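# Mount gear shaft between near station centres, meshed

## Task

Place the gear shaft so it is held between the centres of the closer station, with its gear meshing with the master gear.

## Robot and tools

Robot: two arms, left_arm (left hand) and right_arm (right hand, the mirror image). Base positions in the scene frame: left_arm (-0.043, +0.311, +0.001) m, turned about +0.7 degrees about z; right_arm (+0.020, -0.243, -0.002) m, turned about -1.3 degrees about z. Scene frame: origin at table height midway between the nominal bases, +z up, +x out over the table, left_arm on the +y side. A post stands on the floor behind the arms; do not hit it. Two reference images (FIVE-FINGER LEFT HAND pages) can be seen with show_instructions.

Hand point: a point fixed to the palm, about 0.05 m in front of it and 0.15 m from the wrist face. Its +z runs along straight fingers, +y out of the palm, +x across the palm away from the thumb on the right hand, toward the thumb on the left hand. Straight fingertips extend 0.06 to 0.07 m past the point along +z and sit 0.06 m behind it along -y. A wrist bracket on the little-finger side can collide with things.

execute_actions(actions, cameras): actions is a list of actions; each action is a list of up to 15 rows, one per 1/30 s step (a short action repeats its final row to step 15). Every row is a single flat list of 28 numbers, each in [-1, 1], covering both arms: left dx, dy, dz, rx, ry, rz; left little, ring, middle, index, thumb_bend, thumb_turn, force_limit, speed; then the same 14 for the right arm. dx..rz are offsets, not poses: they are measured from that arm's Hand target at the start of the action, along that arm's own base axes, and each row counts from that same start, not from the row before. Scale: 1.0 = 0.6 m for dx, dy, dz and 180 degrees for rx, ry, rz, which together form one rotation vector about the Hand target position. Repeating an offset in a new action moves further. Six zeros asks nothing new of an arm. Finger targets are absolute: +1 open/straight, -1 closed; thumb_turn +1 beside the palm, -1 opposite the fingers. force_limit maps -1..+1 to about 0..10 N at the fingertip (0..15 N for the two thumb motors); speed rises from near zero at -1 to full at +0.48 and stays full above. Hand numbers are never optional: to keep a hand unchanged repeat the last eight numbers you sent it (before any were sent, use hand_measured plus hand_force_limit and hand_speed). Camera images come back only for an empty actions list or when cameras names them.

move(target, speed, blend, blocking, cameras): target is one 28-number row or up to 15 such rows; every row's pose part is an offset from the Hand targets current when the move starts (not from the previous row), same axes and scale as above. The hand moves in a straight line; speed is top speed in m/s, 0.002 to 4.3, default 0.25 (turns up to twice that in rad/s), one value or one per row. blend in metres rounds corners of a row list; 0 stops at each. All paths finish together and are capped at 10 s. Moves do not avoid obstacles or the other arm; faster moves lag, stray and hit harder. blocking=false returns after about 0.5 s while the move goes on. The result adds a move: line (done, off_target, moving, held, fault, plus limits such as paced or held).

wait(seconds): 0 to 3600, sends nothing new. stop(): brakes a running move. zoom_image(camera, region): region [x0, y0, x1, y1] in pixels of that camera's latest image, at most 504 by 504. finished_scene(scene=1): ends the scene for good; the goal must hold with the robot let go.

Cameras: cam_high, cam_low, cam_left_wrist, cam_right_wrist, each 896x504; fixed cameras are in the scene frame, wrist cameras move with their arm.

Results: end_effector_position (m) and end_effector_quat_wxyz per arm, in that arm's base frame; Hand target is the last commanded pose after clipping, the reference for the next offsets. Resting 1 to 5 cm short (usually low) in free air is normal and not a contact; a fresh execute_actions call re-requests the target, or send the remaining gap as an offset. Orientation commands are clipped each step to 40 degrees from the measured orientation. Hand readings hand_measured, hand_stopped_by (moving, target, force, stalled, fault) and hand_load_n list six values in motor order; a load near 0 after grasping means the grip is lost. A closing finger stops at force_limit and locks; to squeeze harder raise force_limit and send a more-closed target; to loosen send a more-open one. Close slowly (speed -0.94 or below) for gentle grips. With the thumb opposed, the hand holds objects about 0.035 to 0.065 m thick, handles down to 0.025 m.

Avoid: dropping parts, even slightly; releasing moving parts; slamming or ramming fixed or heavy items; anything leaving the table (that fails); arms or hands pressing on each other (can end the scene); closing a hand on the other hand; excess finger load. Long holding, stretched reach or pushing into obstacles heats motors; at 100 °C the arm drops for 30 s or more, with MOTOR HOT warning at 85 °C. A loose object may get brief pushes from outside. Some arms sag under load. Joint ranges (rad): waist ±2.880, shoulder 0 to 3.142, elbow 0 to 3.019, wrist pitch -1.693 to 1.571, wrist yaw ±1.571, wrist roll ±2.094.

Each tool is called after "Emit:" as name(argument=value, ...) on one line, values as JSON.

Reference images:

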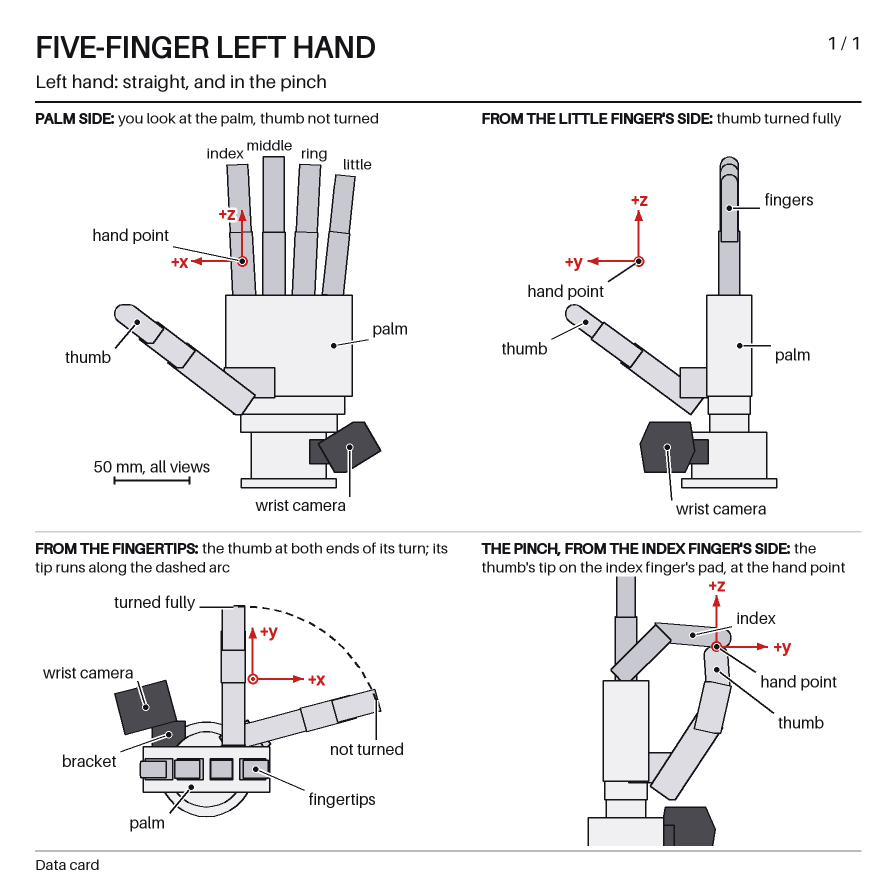

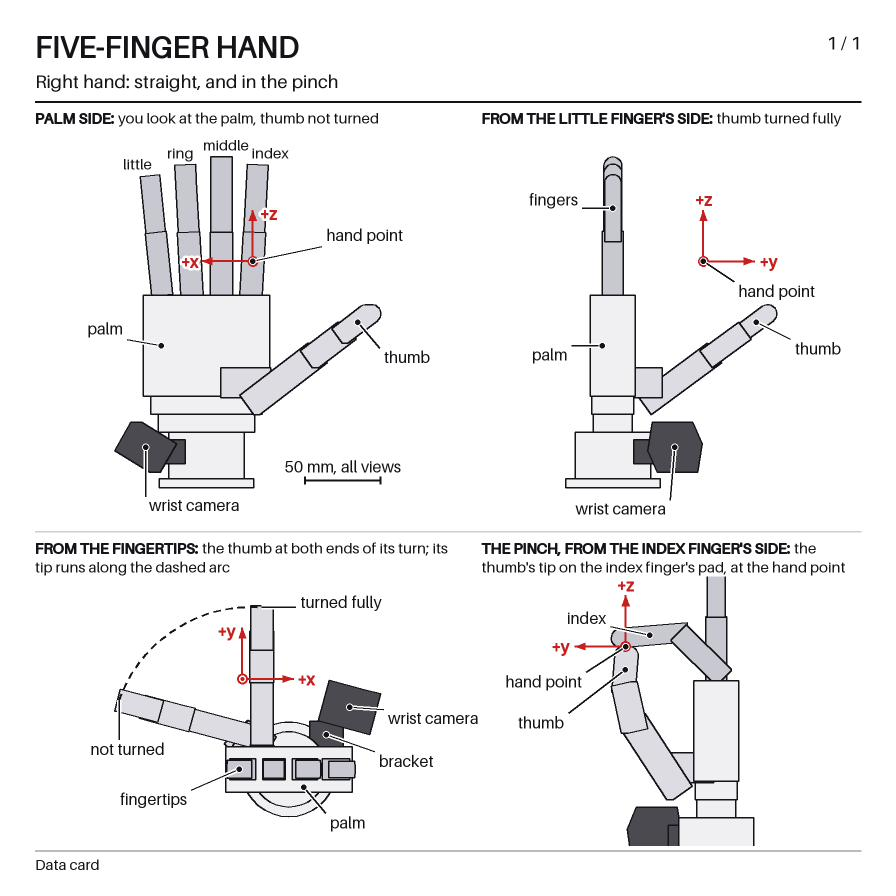

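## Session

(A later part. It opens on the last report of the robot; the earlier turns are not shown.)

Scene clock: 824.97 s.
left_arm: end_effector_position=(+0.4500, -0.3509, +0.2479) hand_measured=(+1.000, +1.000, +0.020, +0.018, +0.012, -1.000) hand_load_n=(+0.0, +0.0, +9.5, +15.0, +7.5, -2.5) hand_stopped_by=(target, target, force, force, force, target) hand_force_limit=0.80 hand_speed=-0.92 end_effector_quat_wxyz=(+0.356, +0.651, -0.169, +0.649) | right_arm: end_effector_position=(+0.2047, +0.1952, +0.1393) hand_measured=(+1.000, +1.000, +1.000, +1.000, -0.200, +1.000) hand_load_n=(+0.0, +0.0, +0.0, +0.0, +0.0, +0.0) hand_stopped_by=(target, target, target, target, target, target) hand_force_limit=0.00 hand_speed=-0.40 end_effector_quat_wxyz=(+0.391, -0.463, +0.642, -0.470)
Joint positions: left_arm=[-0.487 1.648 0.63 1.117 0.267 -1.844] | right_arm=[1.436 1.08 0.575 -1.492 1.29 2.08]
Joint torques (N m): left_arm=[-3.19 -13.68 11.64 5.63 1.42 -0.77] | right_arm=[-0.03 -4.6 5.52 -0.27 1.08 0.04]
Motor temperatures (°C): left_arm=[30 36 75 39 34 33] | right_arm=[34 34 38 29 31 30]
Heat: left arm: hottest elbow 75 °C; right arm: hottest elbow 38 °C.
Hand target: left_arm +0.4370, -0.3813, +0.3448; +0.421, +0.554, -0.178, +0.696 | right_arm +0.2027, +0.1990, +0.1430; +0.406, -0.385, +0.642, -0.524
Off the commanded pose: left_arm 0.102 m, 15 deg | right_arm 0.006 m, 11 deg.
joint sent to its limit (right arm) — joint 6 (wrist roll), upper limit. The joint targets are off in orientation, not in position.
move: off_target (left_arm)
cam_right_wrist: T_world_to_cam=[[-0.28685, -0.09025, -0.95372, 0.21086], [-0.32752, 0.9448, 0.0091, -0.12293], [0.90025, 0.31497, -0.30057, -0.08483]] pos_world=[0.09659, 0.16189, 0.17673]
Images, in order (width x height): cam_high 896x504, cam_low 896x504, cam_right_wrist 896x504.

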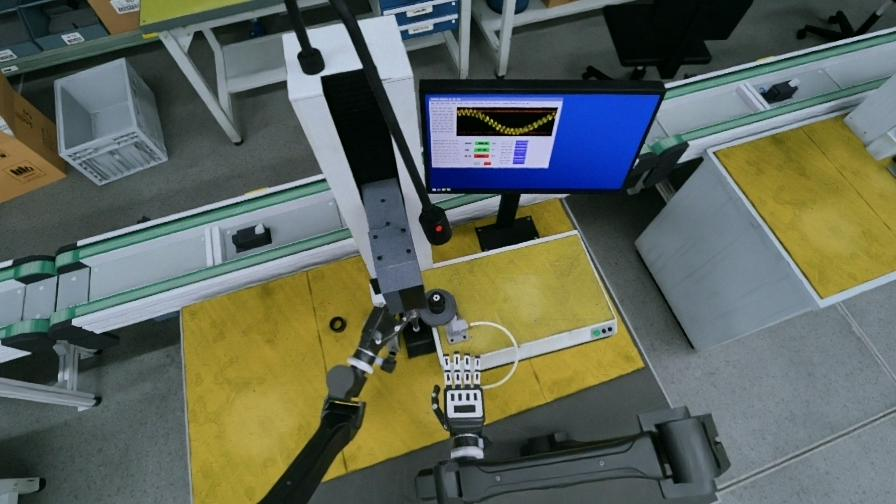

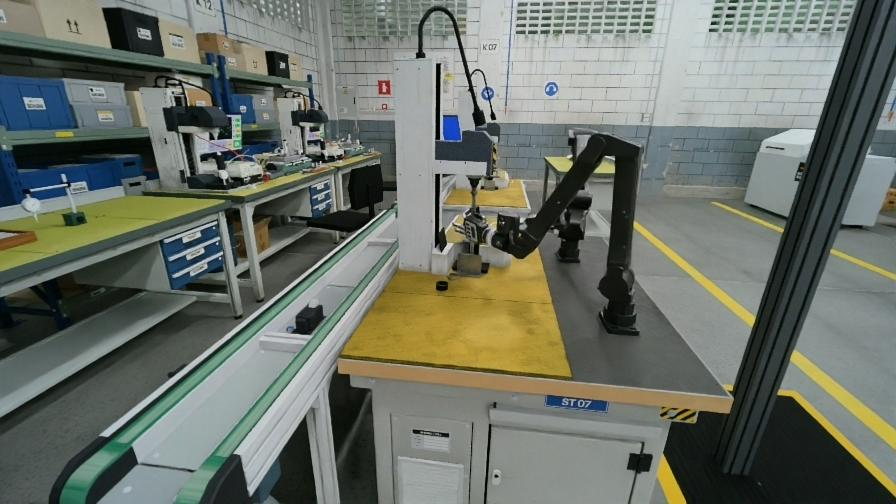

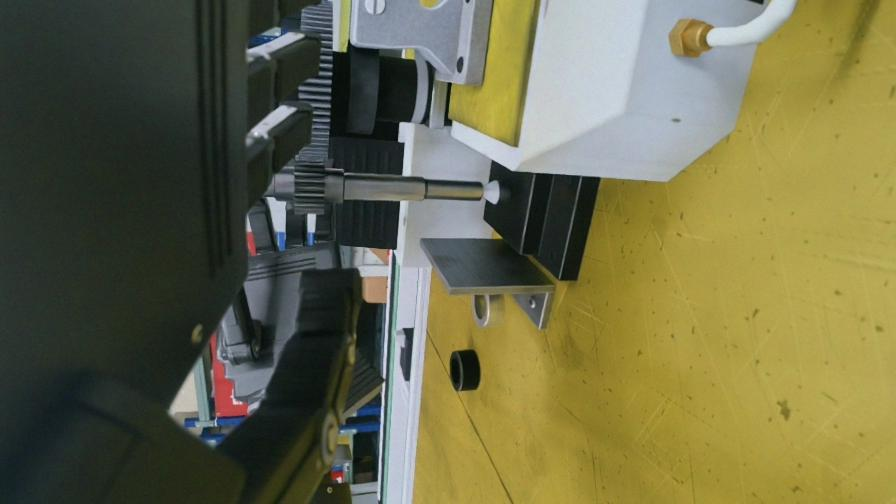

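Emit:
move(target=[0.0,0.0,-0.012,0.002,0.003,0,1,1,-0.2,-0.2,-0.15,-1,0.8,-0.92,0,0,0,0,0,0,1,1,1,1,-0.2,1,0,-0.4], speed=0.04, cameras=["cam_low","cam_right_wrist","cam_high"])

Emit:
zoom_image(camera="cam_right_wrist", region=[420, 150, 520, 230])

Emit:
zoom_image(camera="cam_low", region=[450, 175, 510, 265])

Emit:
zoom_image(camera="cam_high", region=[408, 314, 424, 334])

Scene clock: 828.33 s.
left_arm: end_effector_position=(+0.4503, -0.3510, +0.2462) hand_measured=(+1.000, +1.000, +0.020, +0.018, +0.012, -1.000) hand_load_n=(+0.0, +0.0, +9.5, +14.5, +8.5, -2.5) hand_stopped_by=(target, target, force, force, force, target) hand_force_limit=0.80 hand_speed=-0.92 end_effector_quat_wxyz=(+0.356, +0.651, -0.168, +0.649) | right_arm: end_effector_position=(+0.2047, +0.1952, +0.1393) hand_measured=(+1.000, +1.000, +1.000, +1.000, -0.200, +1.000) hand_load_n=(+0.0, +0.0, +0.0, +0.0, +0.0, +0.0) hand_stopped_by=(target, target, target, target, target, target) hand_force_limit=0.00 hand_speed=-0.40 end_effector_quat_wxyz=(+0.391, -0.463, +0.642, -0.470)
Joint positions: left_arm=[-0.487 1.655 0.63 1.125 0.267 -1.846] | right_arm=[1.436 1.08 0.575 -1.492 1.29 2.08]
Joint torques (N m): left_arm=[-3.49 -13.04 11.4 5.35 1.38 -0.76] | right_arm=[-0.26 -4.72 5.57 -0.29 1.08 0.08]
Motor temperatures (°C): left_arm=[30 36 74 39 34 33] | right_arm=[34 34 38 29 32 30]
Heat: left arm: hottest elbow 74 °C; right arm: hottest elbow 38 °C.
Hand target: left_arm +0.4370, -0.3814, +0.3375; +0.420, +0.558, -0.178, +0.693 | right_arm +0.2027, +0.1990, +0.1430; +0.406, -0.385, +0.642, -0.524
Off the commanded pose: left_arm 0.097 m, 14 deg | right_arm 0.006 m, 11 deg.
joint sent to its limit (right arm) — joint 6 (wrist roll), upper limit. The joint targets are off in orientation, not in position.
move: off_target (left_arm)
cam_right_wrist: T_world_to_cam=[[-0.28685, -0.09025, -0.95372, 0.21086], [-0.32752, 0.9448, 0.0091, -0.12293], [0.90025, 0.31497, -0.30057, -0.08483]] pos_world=[0.09659, 0.16189, 0.17673]
Images, in order (width x height): cam_high 896x504, cam_low 896x504, cam_right_wrist 896x504.

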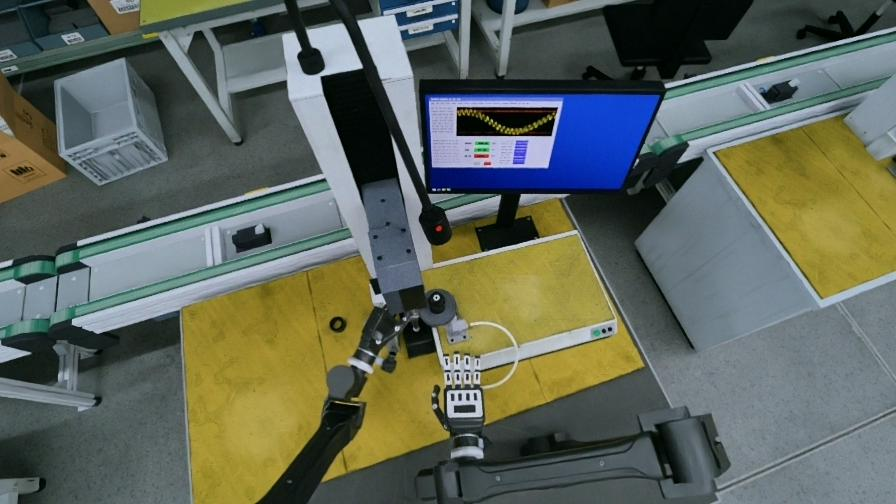

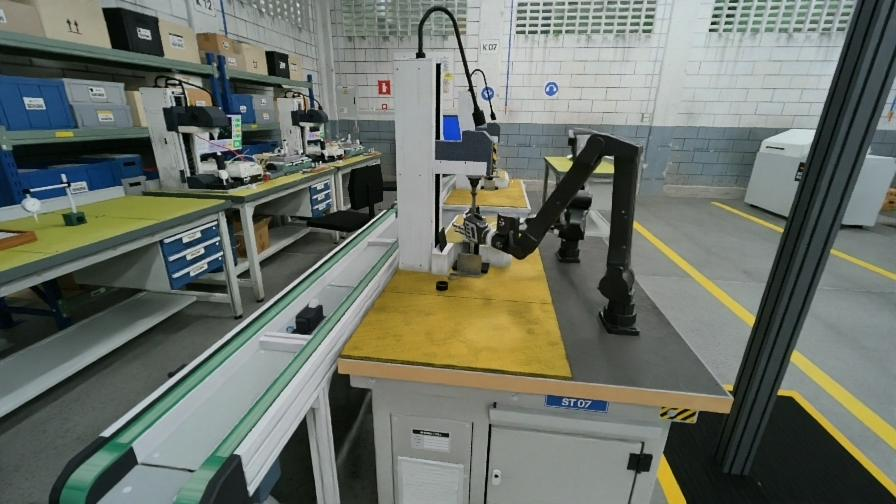

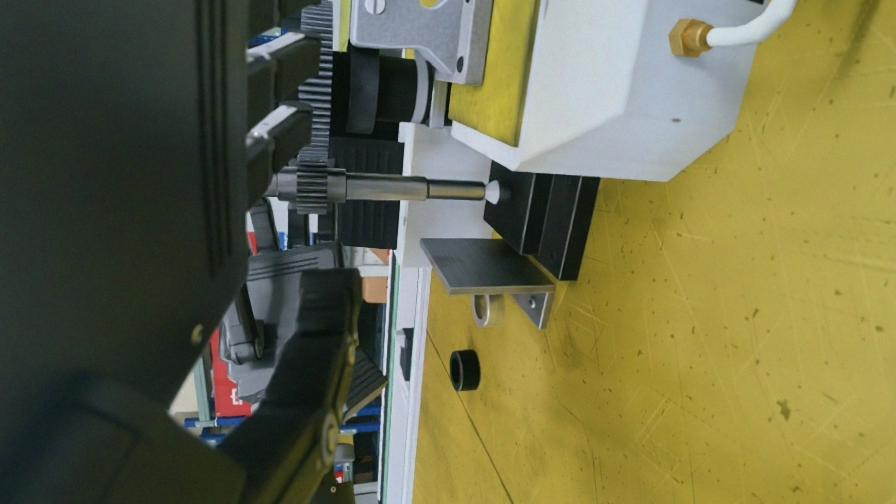

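Scaled by 5.040.

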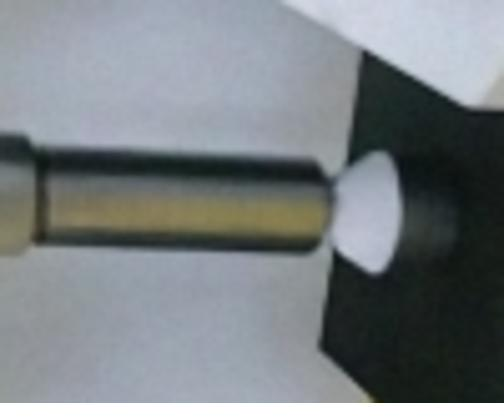

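Scaled by 5.600.

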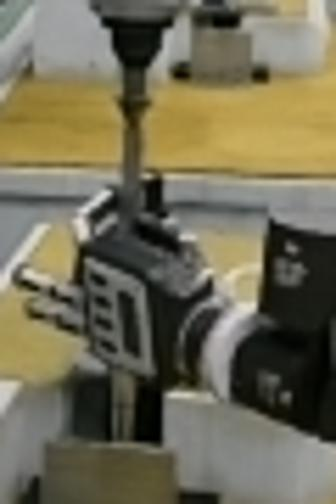

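Scaled by 25.200.

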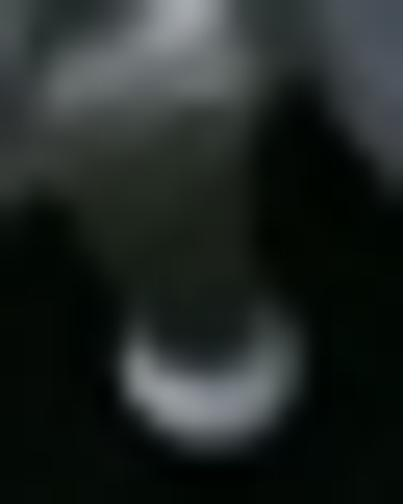

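Emit:
move(target=[0.0,0.0,-0.015,0.002,0.003,0,1,1,-0.2,-0.2,-0.15,-1,0.8,-0.92,0,0,0,0,0,0,1,1,1,1,-0.2,1,0,-0.4], speed=0.04, cameras=["cam_low","cam_right_wrist","cam_high"])

Emit:
zoom_image(camera="cam_right_wrist", region=[420, 150, 520, 230])

Emit:
zoom_image(camera="cam_low", region=[450, 175, 510, 265])

Emit:
zoom_image(camera="cam_right_wrist", region=[265, 120, 355, 220])

Scene clock: 831.13 s.
left_arm: end_effector_position=(+0.4502, -0.3508, +0.2455) hand_measured=(+1.000, +1.000, +0.020, +0.018, +0.012, -1.000) hand_load_n=(+0.0, +0.0, +9.0, +15.5, +8.5, -1.5) hand_stopped_by=(target, target, force, force, force, target) hand_force_limit=0.80 hand_speed=-0.92 end_effector_quat_wxyz=(+0.360, +0.649, -0.166, +0.650) | right_arm: end_effector_position=(+0.2047, +0.1952, +0.1393) hand_measured=(+1.000, +1.000, +1.000, +1.000, -0.200, +1.000) hand_load_n=(+0.0, +0.0, +0.0, +0.0, +0.0, +0.0) hand_stopped_by=(target, target, target, target, target, target) hand_force_limit=0.00 hand_speed=-0.40 end_effector_quat_wxyz=(+0.391, -0.463, +0.642, -0.470)
Joint positions: left_arm=[-0.487 1.664 0.63 1.142 0.268 -1.855] | right_arm=[1.436 1.08 0.575 -1.492 1.29 2.08]
Joint torques (N m): left_arm=[-3.14 -12.98 10.96 5.2 1.25 -0.67] | right_arm=[-0.09 -4.6 5.49 -0.36 1.08 0.07]
Motor temperatures (°C): left_arm=[30 36 73 39 34 33] | right_arm=[34 34 38 29 32 30]
Heat: left arm: hottest elbow 73 °C; right arm: hottest elbow 38 °C.
Hand target: left_arm +0.4370, -0.3814, +0.3286; +0.419, +0.563, -0.179, +0.690 | right_arm +0.2027, +0.1990, +0.1430; +0.406, -0.385, +0.642, -0.524
Off the commanded pose: left_arm 0.089 m, 13 deg | right_arm 0.006 m, 11 deg.
joint sent to its limit (right arm) — joint 6 (wrist roll), upper limit. The joint targets are off in orientation, not in position.
move: off_target (left_arm)
cam_right_wrist: T_world_to_cam=[[-0.28685, -0.09025, -0.95372, 0.21086], [-0.32752, 0.9448, 0.0091, -0.12293], [0.90025, 0.31497, -0.30057, -0.08483]] pos_world=[0.09659, 0.16189, 0.17673]
Images, in order (width x height): cam_high 896x504, cam_low 896x504, cam_right_wrist 896x504.

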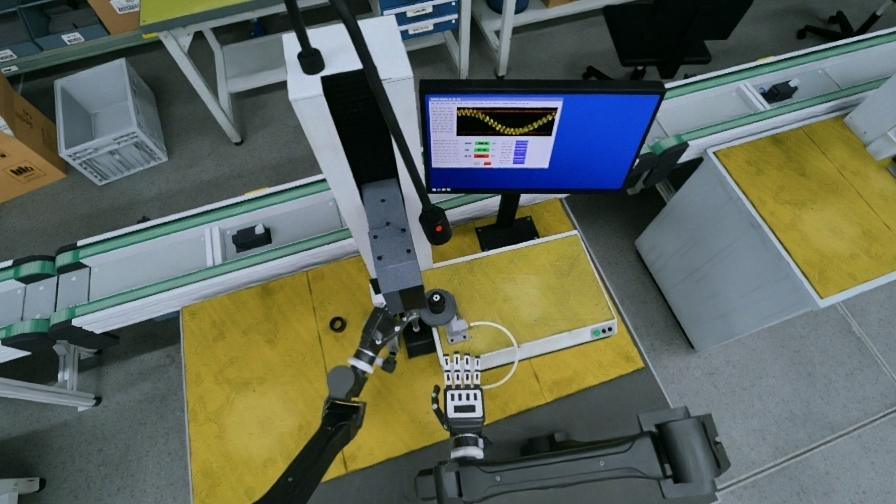

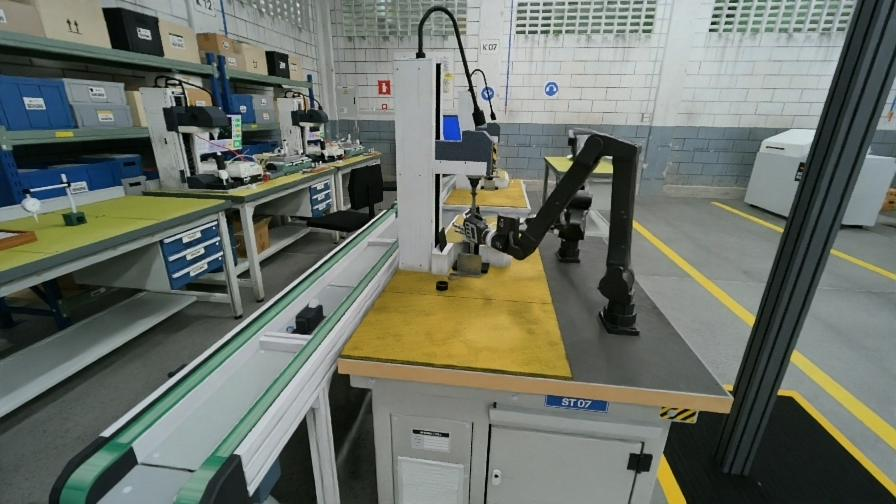

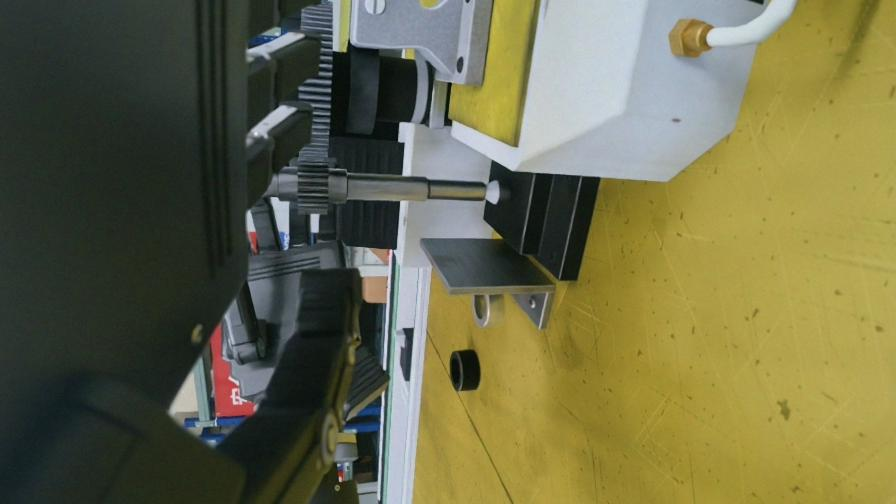

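Scaled by 5.040.

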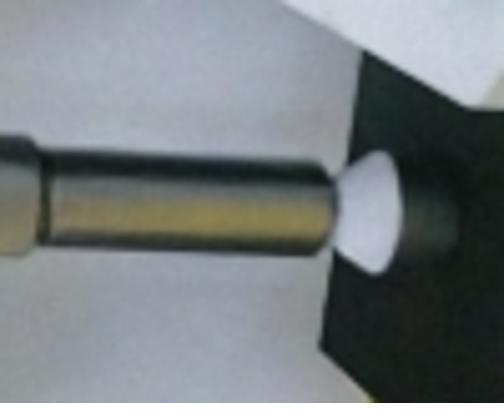

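Scaled by 5.600.

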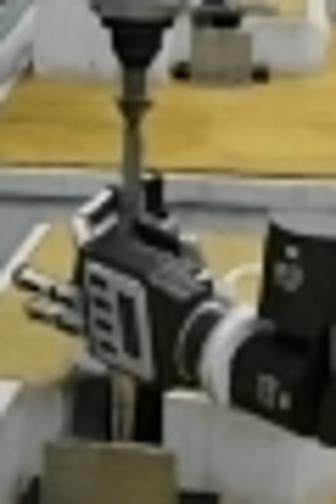

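Scaled by 5.040.

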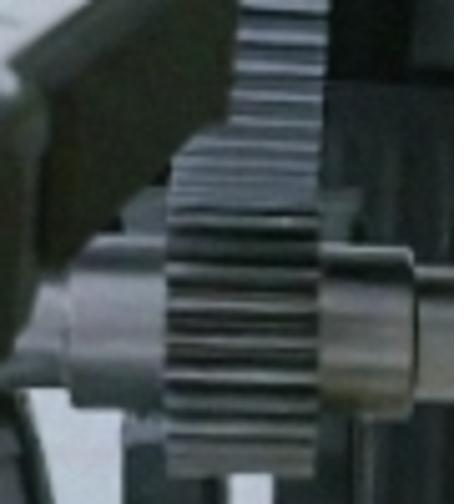

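Emit:
move(target=[0.006,0.006,-0.012,0.0,0.0,0.035,1,1,-0.2,-0.2,-0.15,-1,0.8,-0.92,0,0,0,0,0,0,1,1,1,1,-0.2,1,0,-0.4], speed=0.04, cameras=["cam_low","cam_right_wrist"])

Emit:
zoom_image(camera="cam_right_wrist", region=[420, 150, 520, 230])

Emit:
zoom_image(camera="cam_right_wrist", region=[265, 120, 355, 220])

Scene clock: 845.30 s.
left_arm: end_effector_position=(+0.4509, -0.3506, +0.2459) hand_measured=(+1.000, +1.000, +0.020, +0.018, +0.012, -1.000) hand_load_n=(+0.0, +0.0, +6.0, +14.5, +12.0, -1.0) hand_stopped_by=(target, target, force, force, force, target) hand_force_limit=0.80 hand_speed=-0.92 end_effector_quat_wxyz=(+0.341, +0.650, -0.138, +0.665) | right_arm: end_effector_position=(+0.2047, +0.1952, +0.1393) hand_measured=(+1.000, +1.000, +1.000, +1.000, -0.200, +1.000) hand_load_n=(+0.0, +0.0, -0.5, +0.0, +0.0, +0.0) hand_stopped_by=(target, target, target, target, target, target) hand_force_limit=0.00 hand_speed=-0.40 end_effector_quat_wxyz=(+0.391, -0.463, +0.642, -0.470)
Joint positions: left_arm=[-0.52 1.666 0.614 1.171 0.162 -1.855] | right_arm=[1.436 1.08 0.575 -1.492 1.29 2.08]
Joint torques (N m): left_arm=[-3.31 -12.69 10.14 4.77 0.08 -0.21] | right_arm=[-0.21 -4.95 5.48 -0.32 1.09 0.07]
Motor temperatures (°C): left_arm=[30 36 70 39 35 32] | right_arm=[34 34 38 29 32 30]
Heat: left arm: hottest elbow 70 °C; right arm: hottest elbow 38 °C.
Hand target: left_arm +0.4405, -0.3777, +0.3214; +0.380, +0.572, -0.147, +0.712 | right_arm +0.2027, +0.1990, +0.1430; +0.406, -0.385, +0.642, -0.524
Off the commanded pose: left_arm 0.081 m, 11 deg | right_arm 0.006 m, 11 deg.
joint sent to its limit (right arm) — joint 6 (wrist roll), upper limit. The joint targets are off in orientation, not in position.
move: off_target (left_arm)
cam_right_wrist: T_world_to_cam=[[-0.28685, -0.09025, -0.95372, 0.21086], [-0.32752, 0.9448, 0.0091, -0.12293], [0.90025, 0.31497, -0.30057, -0.08483]] pos_world=[0.09659, 0.16189, 0.17673]

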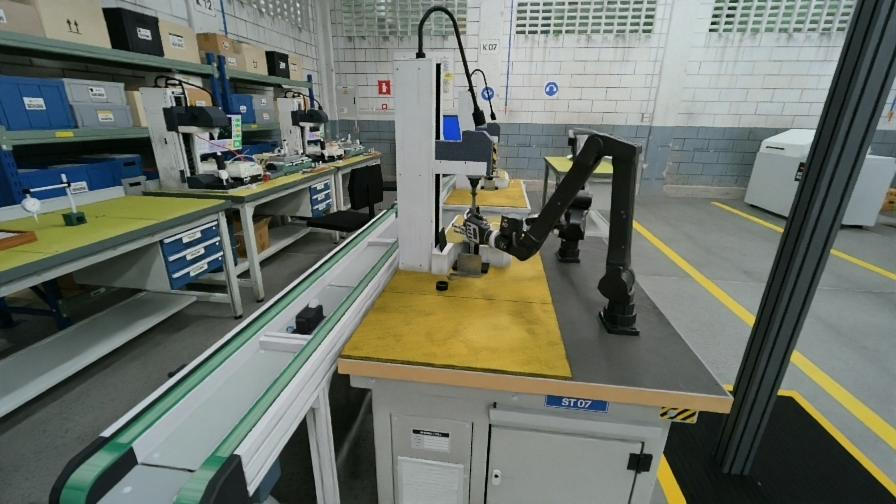

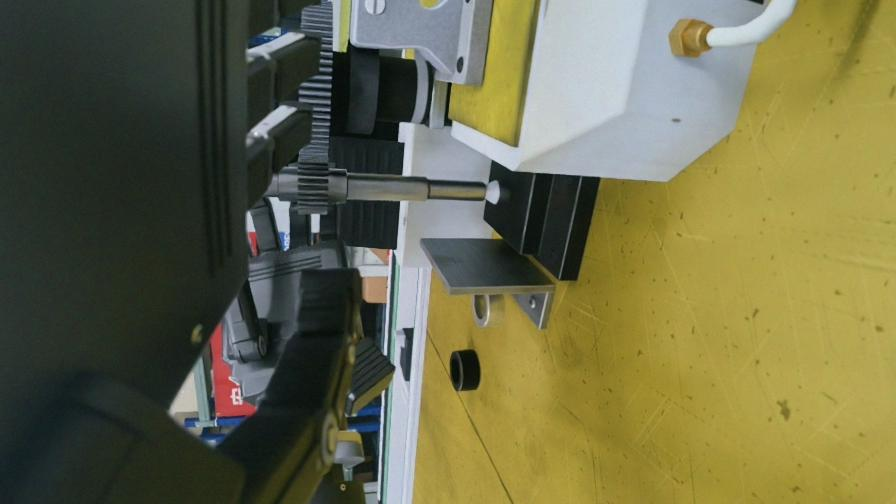

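Scaled by 5.040.

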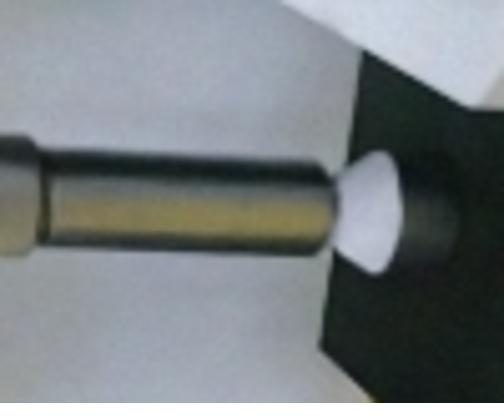

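Scaled by 5.040.

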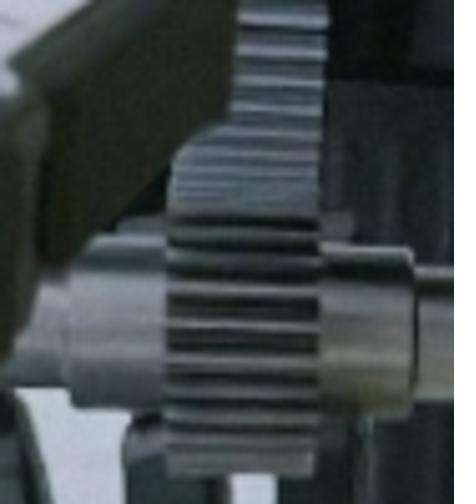

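Emit:
move(target=[0.010,0.025,-0.012,0.0,0.0,0.0,1,1,-0.2,-0.2,-0.15,-1,0.8,-0.92,0,0,0,0,0,0,1,1,1,1,-0.2,1,0,-0.4], speed=0.04, cameras=["cam_low","cam_right_wrist"])

Emit:
zoom_image(camera="cam_right_wrist", region=[265, 120, 355, 220])

Emit:
zoom_image(camera="cam_right_wrist", region=[420, 150, 520, 230])

Scene clock: 853.93 s.
left_arm: end_effector_position=(+0.4500, -0.3500, +0.2443) hand_measured=(+1.000, +1.000, +0.020, +0.018, +0.012, -1.000) hand_load_n=(+0.0, +0.0, +7.0, +18.0, +12.5, +0.0) hand_stopped_by=(target, target, force, force, force, target) hand_force_limit=0.80 hand_speed=-0.92 end_effector_quat_wxyz=(+0.345, +0.646, -0.142, +0.666) | right_arm: end_effector_position=(+0.2047, +0.1952, +0.1393) hand_measured=(+1.000, +1.000, +1.000, +1.000, -0.200, +1.000) hand_load_n=(+0.0, +0.0, +0.0, +0.0, +0.0, +0.0) hand_stopped_by=(target, target, target, target, target, target) hand_force_limit=0.00 hand_speed=-0.40 end_effector_quat_wxyz=(+0.391, -0.463, +0.642, -0.470)
Joint positions: left_arm=[-0.514 1.677 0.614 1.189 0.179 -1.855] | right_arm=[1.436 1.08 0.575 -1.492 1.29 2.08]
Joint torques (N m): left_arm=[-1.03 -11.81 9.57 4.98 0.79 -0.29] | right_arm=[-0.09 -4.95 5.6 -0.29 1.1 0.04]
Motor temperatures (°C): left_arm=[30 36 67 39 34 32] | right_arm=[34 34 38 29 32 30]
Heat: left arm: hottest elbow 67 °C; right arm: hottest elbow 38 °C.
Hand target: left_arm +0.4465, -0.3627, +0.3141; +0.381, +0.572, -0.147, +0.712 | right_arm +0.2027, +0.1990, +0.1430; +0.406, -0.385, +0.642, -0.524
Off the commanded pose: left_arm 0.071 m, 11 deg | right_arm 0.006 m, 11 deg.
joint sent to its limit (right arm) — joint 6 (wrist roll), upper limit. The joint targets are off in orientation, not in position.
move: off_target (left_arm)
cam_right_wrist: T_world_to_cam=[[-0.28685, -0.09025, -0.95372, 0.21086], [-0.32752, 0.9448, 0.0091, -0.12293], [0.90025, 0.31497, -0.30057, -0.08483]] pos_world=[0.09659, 0.16189, 0.17673]

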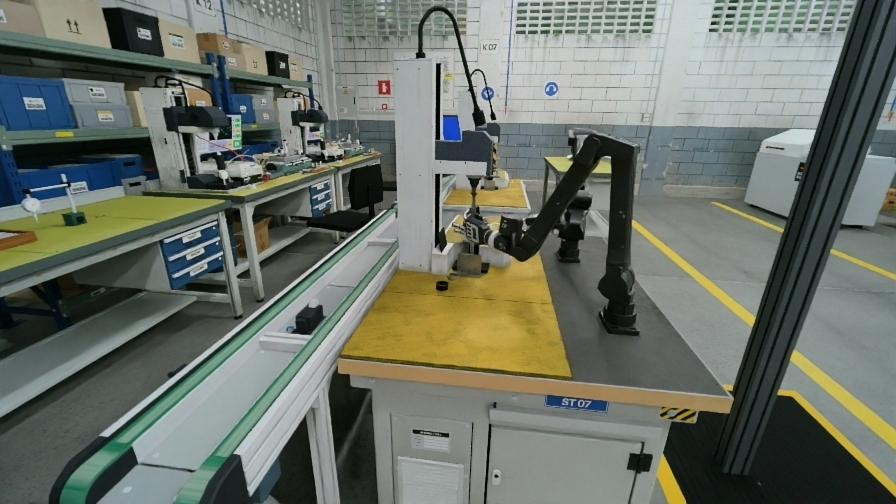

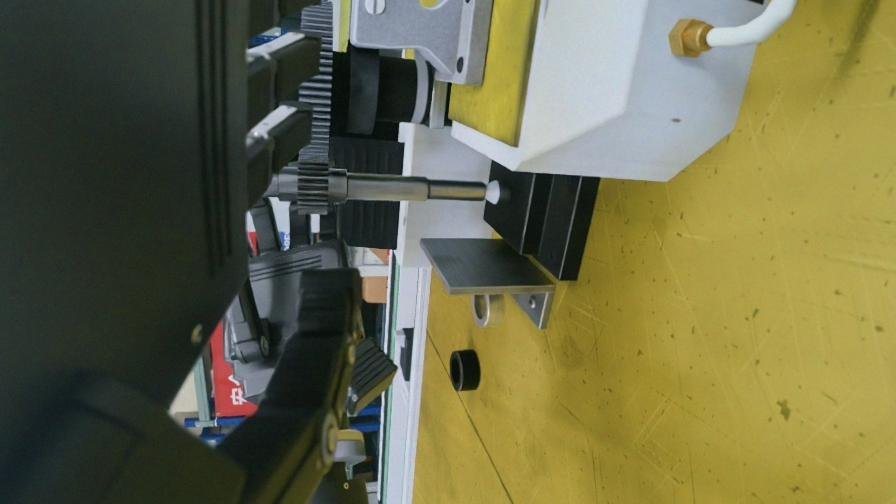

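Scaled by 5.040.

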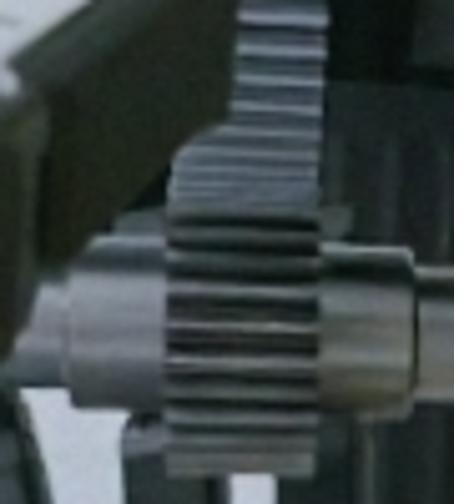

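Scaled by 5.040.

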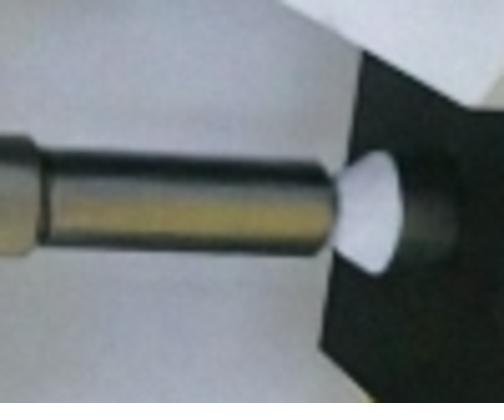

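Emit:
move(target=[0,0,0,0.0,0.0,0.0,1,1,0.1,0.1,-0.15,-1,0.8,-0.8,0,0,0,0,0,0,1,1,1,1,-0.2,1,0,-0.4], speed=0.04, cameras=["cam_low","cam_right_wrist","cam_left_wrist"])

Emit:
zoom_image(camera="cam_right_wrist", region=[265, 120, 355, 220])

Emit:
zoom_image(camera="cam_right_wrist", region=[420, 150, 520, 230])

Scene clock: 859.27 s.
left_arm: end_effector_position=(+0.4457, -0.3597, +0.2964) hand_measured=(+1.000, +1.000, +0.100, +0.100, +0.010, -1.000) hand_load_n=(+0.0, +0.0, +0.0, +0.0, +0.0, +0.0) hand_stopped_by=(target, target, target, target, force, target) hand_force_limit=0.80 hand_speed=-0.80 end_effector_quat_wxyz=(+0.368, +0.590, -0.154, +0.702) | right_arm: end_effector_position=(+0.2047, +0.1952, +0.1393) hand_measured=(+1.000, +1.000, +1.000, +1.000, -0.200, +1.000) hand_load_n=(+0.0, +0.0, +0.0, +0.0, +0.0, +0.0) hand_stopped_by=(target, target, target, target, target, target) hand_force_limit=0.00 hand_speed=-0.40 end_effector_quat_wxyz=(+0.391, -0.463, +0.642, -0.470)
Joint positions: left_arm=[-0.524 1.653 0.671 1.247 0.207 -1.855] | right_arm=[1.436 1.08 0.575 -1.492 1.29 2.08]
Joint torques (N m): left_arm=[-0.15 -10.4 6.95 2.29 0.06 -0.3] | right_arm=[-0.09 -4.6 5.5 -0.29 1.08 0.05]
Motor temperatures (°C): left_arm=[30 36 66 39 34 32] | right_arm=[34 34 38 29 32 30]
Heat: left arm: hottest elbow 66 °C; right arm: hottest elbow 38 °C.
Hand target: left_arm +0.4465, -0.3628, +0.3142; +0.381, +0.572, -0.147, +0.712 | right_arm +0.2027, +0.1990, +0.1430; +0.406, -0.385, +0.642, -0.524
Off the commanded pose: left_arm 0.018 m, 3 deg | right_arm 0.006 m, 11 deg.
joint sent to its limit (right arm) — joint 6 (wrist roll), upper limit. The joint targets are off in orientation, not in position.
move: done
cam_left_wrist: T_world_to_cam=[[0.63367, 0.77261, 0.03914, -0.01735], [-0.55684, 0.42041, 0.71637, 0.19033], [0.53702, -0.47574, 0.69662, -0.49923]] pos_world=[0.38507, -0.30412, 0.21211]
cam_right_wrist: T_world_to_cam=[[-0.28685, -0.09025, -0.95372, 0.21086], [-0.32752, 0.9448, 0.0091, -0.12293], [0.90025, 0.31497, -0.30057, -0.08483]] pos_world=[0.09659, 0.16189, 0.17673]
Images, in order (width x height): cam_low 896x504, cam_left_wrist 896x504, cam_right_wrist 896x504.

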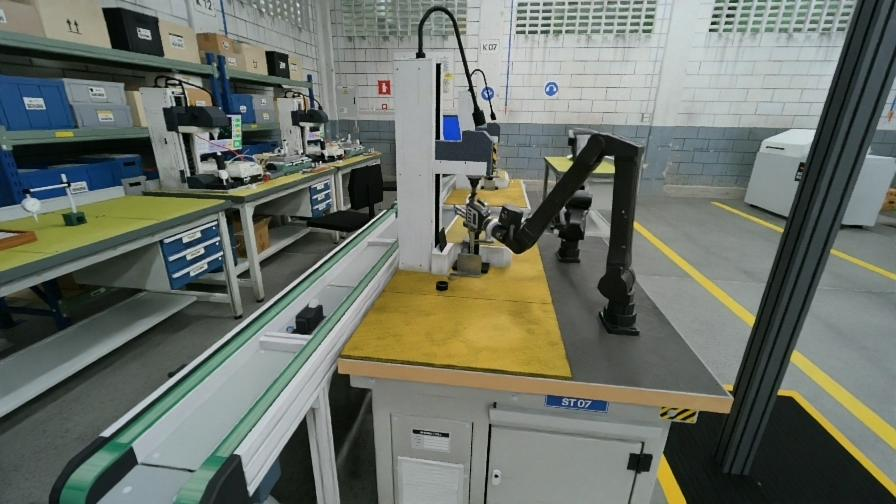

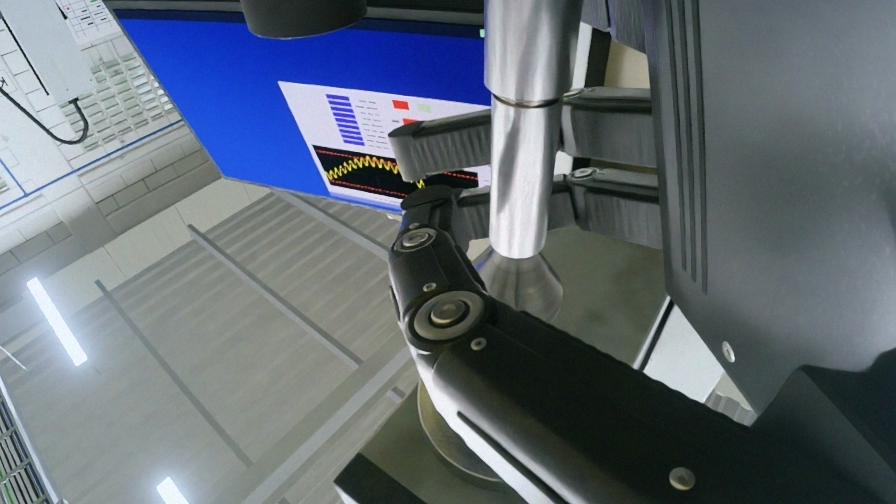

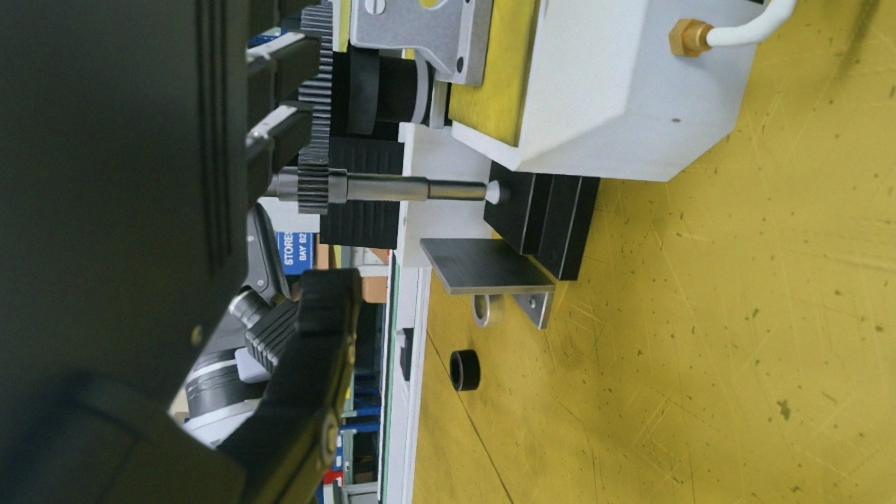

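Scaled by 5.040.

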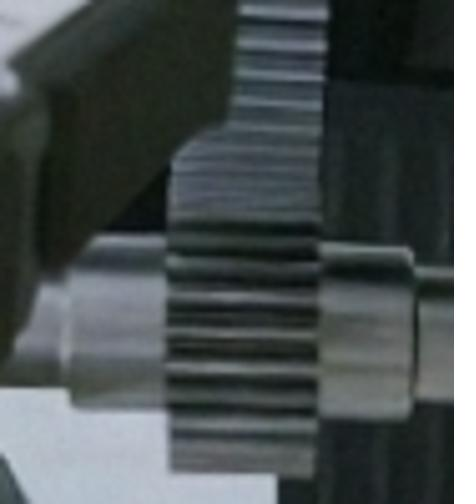

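Scaled by 5.040.

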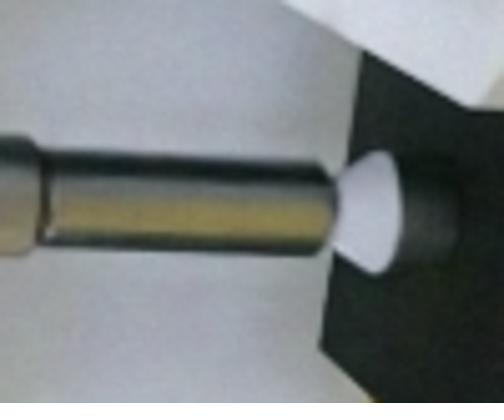

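Emit:
move(target=[0.007,0.008,-0.04,0.0,0.0,0.0,1,1,0.1,0.1,-0.15,-1,0.8,-0.8,0,0,0,0,0,0,1,1,1,1,-0.2,1,0,-0.4], speed=0.05, cameras=["cam_low","cam_right_wrist","cam_left_wrist","cam_high"])

Emit:
zoom_image(camera="cam_low", region=[440, 150, 520, 270])

Scene clock: 864.97 s.
left_arm: end_effector_position=(+0.4443, -0.3610, +0.2837) hand_measured=(+1.000, +1.000, +0.100, +0.100, +0.010, -1.000) hand_load_n=(+0.0, +0.0, +0.0, +0.0, +0.0, +0.0) hand_stopped_by=(target, target, target, target, force, target) hand_force_limit=0.80 hand_speed=-0.80 end_effector_quat_wxyz=(+0.374, +0.582, -0.157, +0.705) | right_arm: end_effector_position=(+0.2047, +0.1952, +0.1393) hand_measured=(+1.000, +1.000, +1.000, +1.000, -0.200, +1.000) hand_load_n=(+0.0, +0.0, +0.0, +0.0, +0.0, +0.0) hand_stopped_by=(target, target, target, target, target, target) hand_force_limit=0.00 hand_speed=-0.40 end_effector_quat_wxyz=(+0.391, -0.463, +0.642, -0.470)
Joint positions: left_arm=[-0.524 1.706 0.671 1.318 0.219 -1.858] | right_arm=[1.436 1.08 0.575 -1.492 1.29 2.08]
Joint torques (N m): left_arm=[0.85 -9.35 6.05 2.52 0.13 -0.3] | right_arm=[-0.15 -4.95 5.49 -0.38 1.07 0.06]
Motor temperatures (°C): left_arm=[30 36 64 38 33 32] | right_arm=[34 34 38 29 32 30]
Heat: left arm: hottest elbow 64 °C; right arm: hottest elbow 38 °C.
Hand target: left_arm +0.4507, -0.3580, +0.2901; +0.381, +0.572, -0.147, +0.712 | right_arm +0.2027, +0.1990, +0.1430; +0.406, -0.385, +0.642, -0.524
Off the commanded pose: left_arm 0.010 m, 2 deg | right_arm 0.006 m, 11 deg.
joint sent to its limit (right arm) — joint 6 (wrist roll), upper limit. The joint targets are off in orientation, not in position.
move: done
cam_left_wrist: T_world_to_cam=[[0.64246, 0.76514, 0.04239, -0.02243], [-0.56214, 0.43298, 0.70464, 0.2094], [0.5208, -0.47653, 0.70829, -0.48666]] pos_world=[0.38558, -0.30541, 0.19809]
cam_right_wrist: T_world_to_cam=[[-0.28685, -0.09025, -0.95372, 0.21086], [-0.32752, 0.9448, 0.0091, -0.12293], [0.90025, 0.31497, -0.30057, -0.08483]] pos_world=[0.09659, 0.16189, 0.17673]

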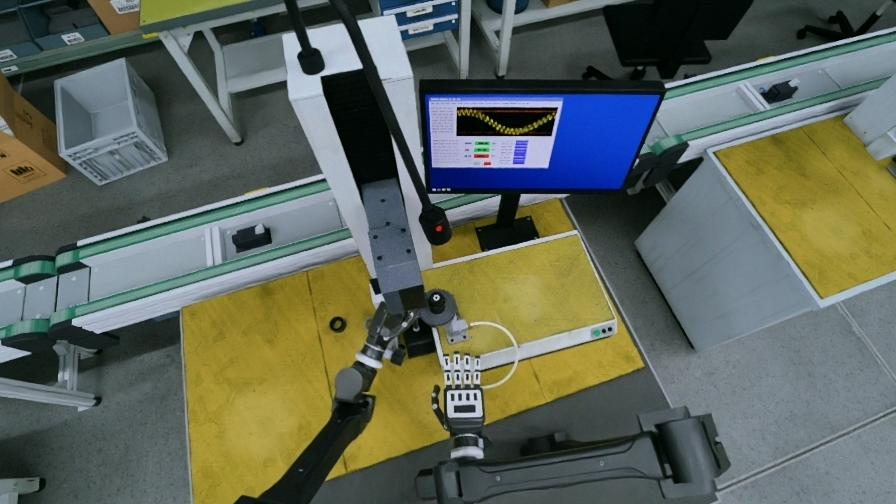

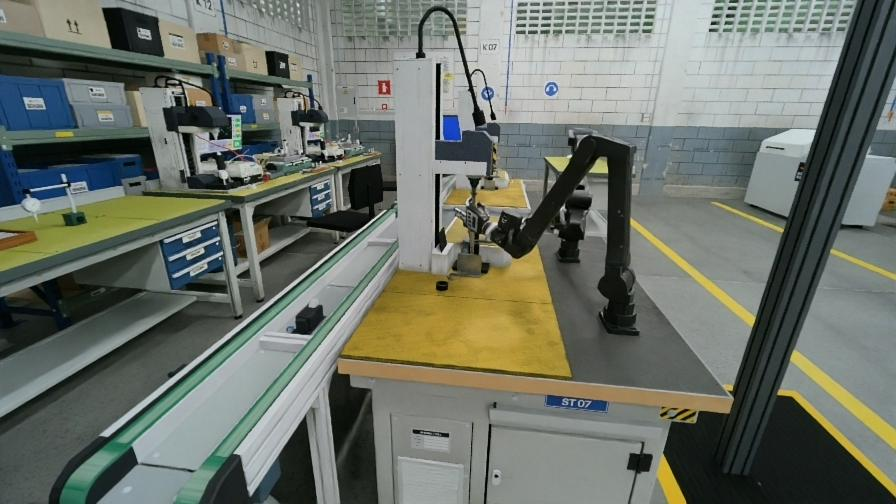

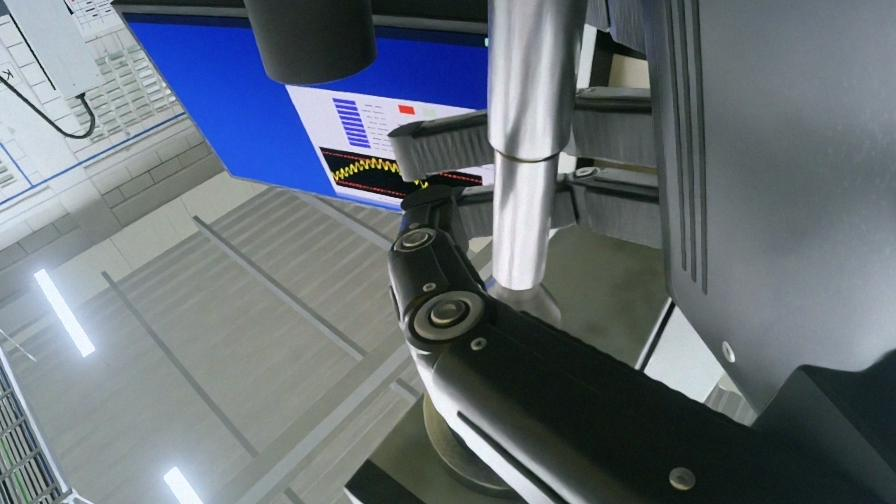

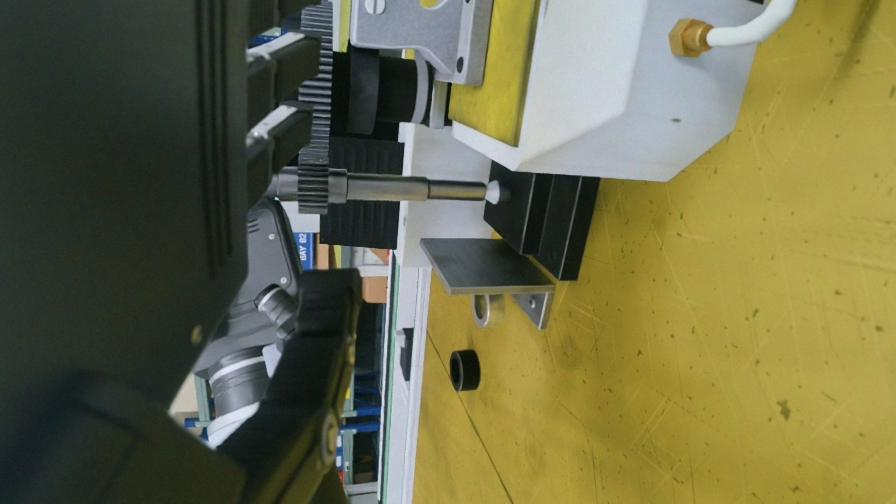

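Scaled by 4.200.

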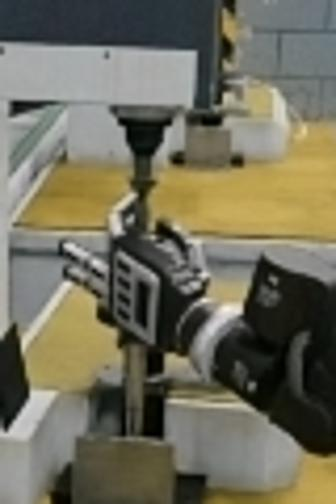

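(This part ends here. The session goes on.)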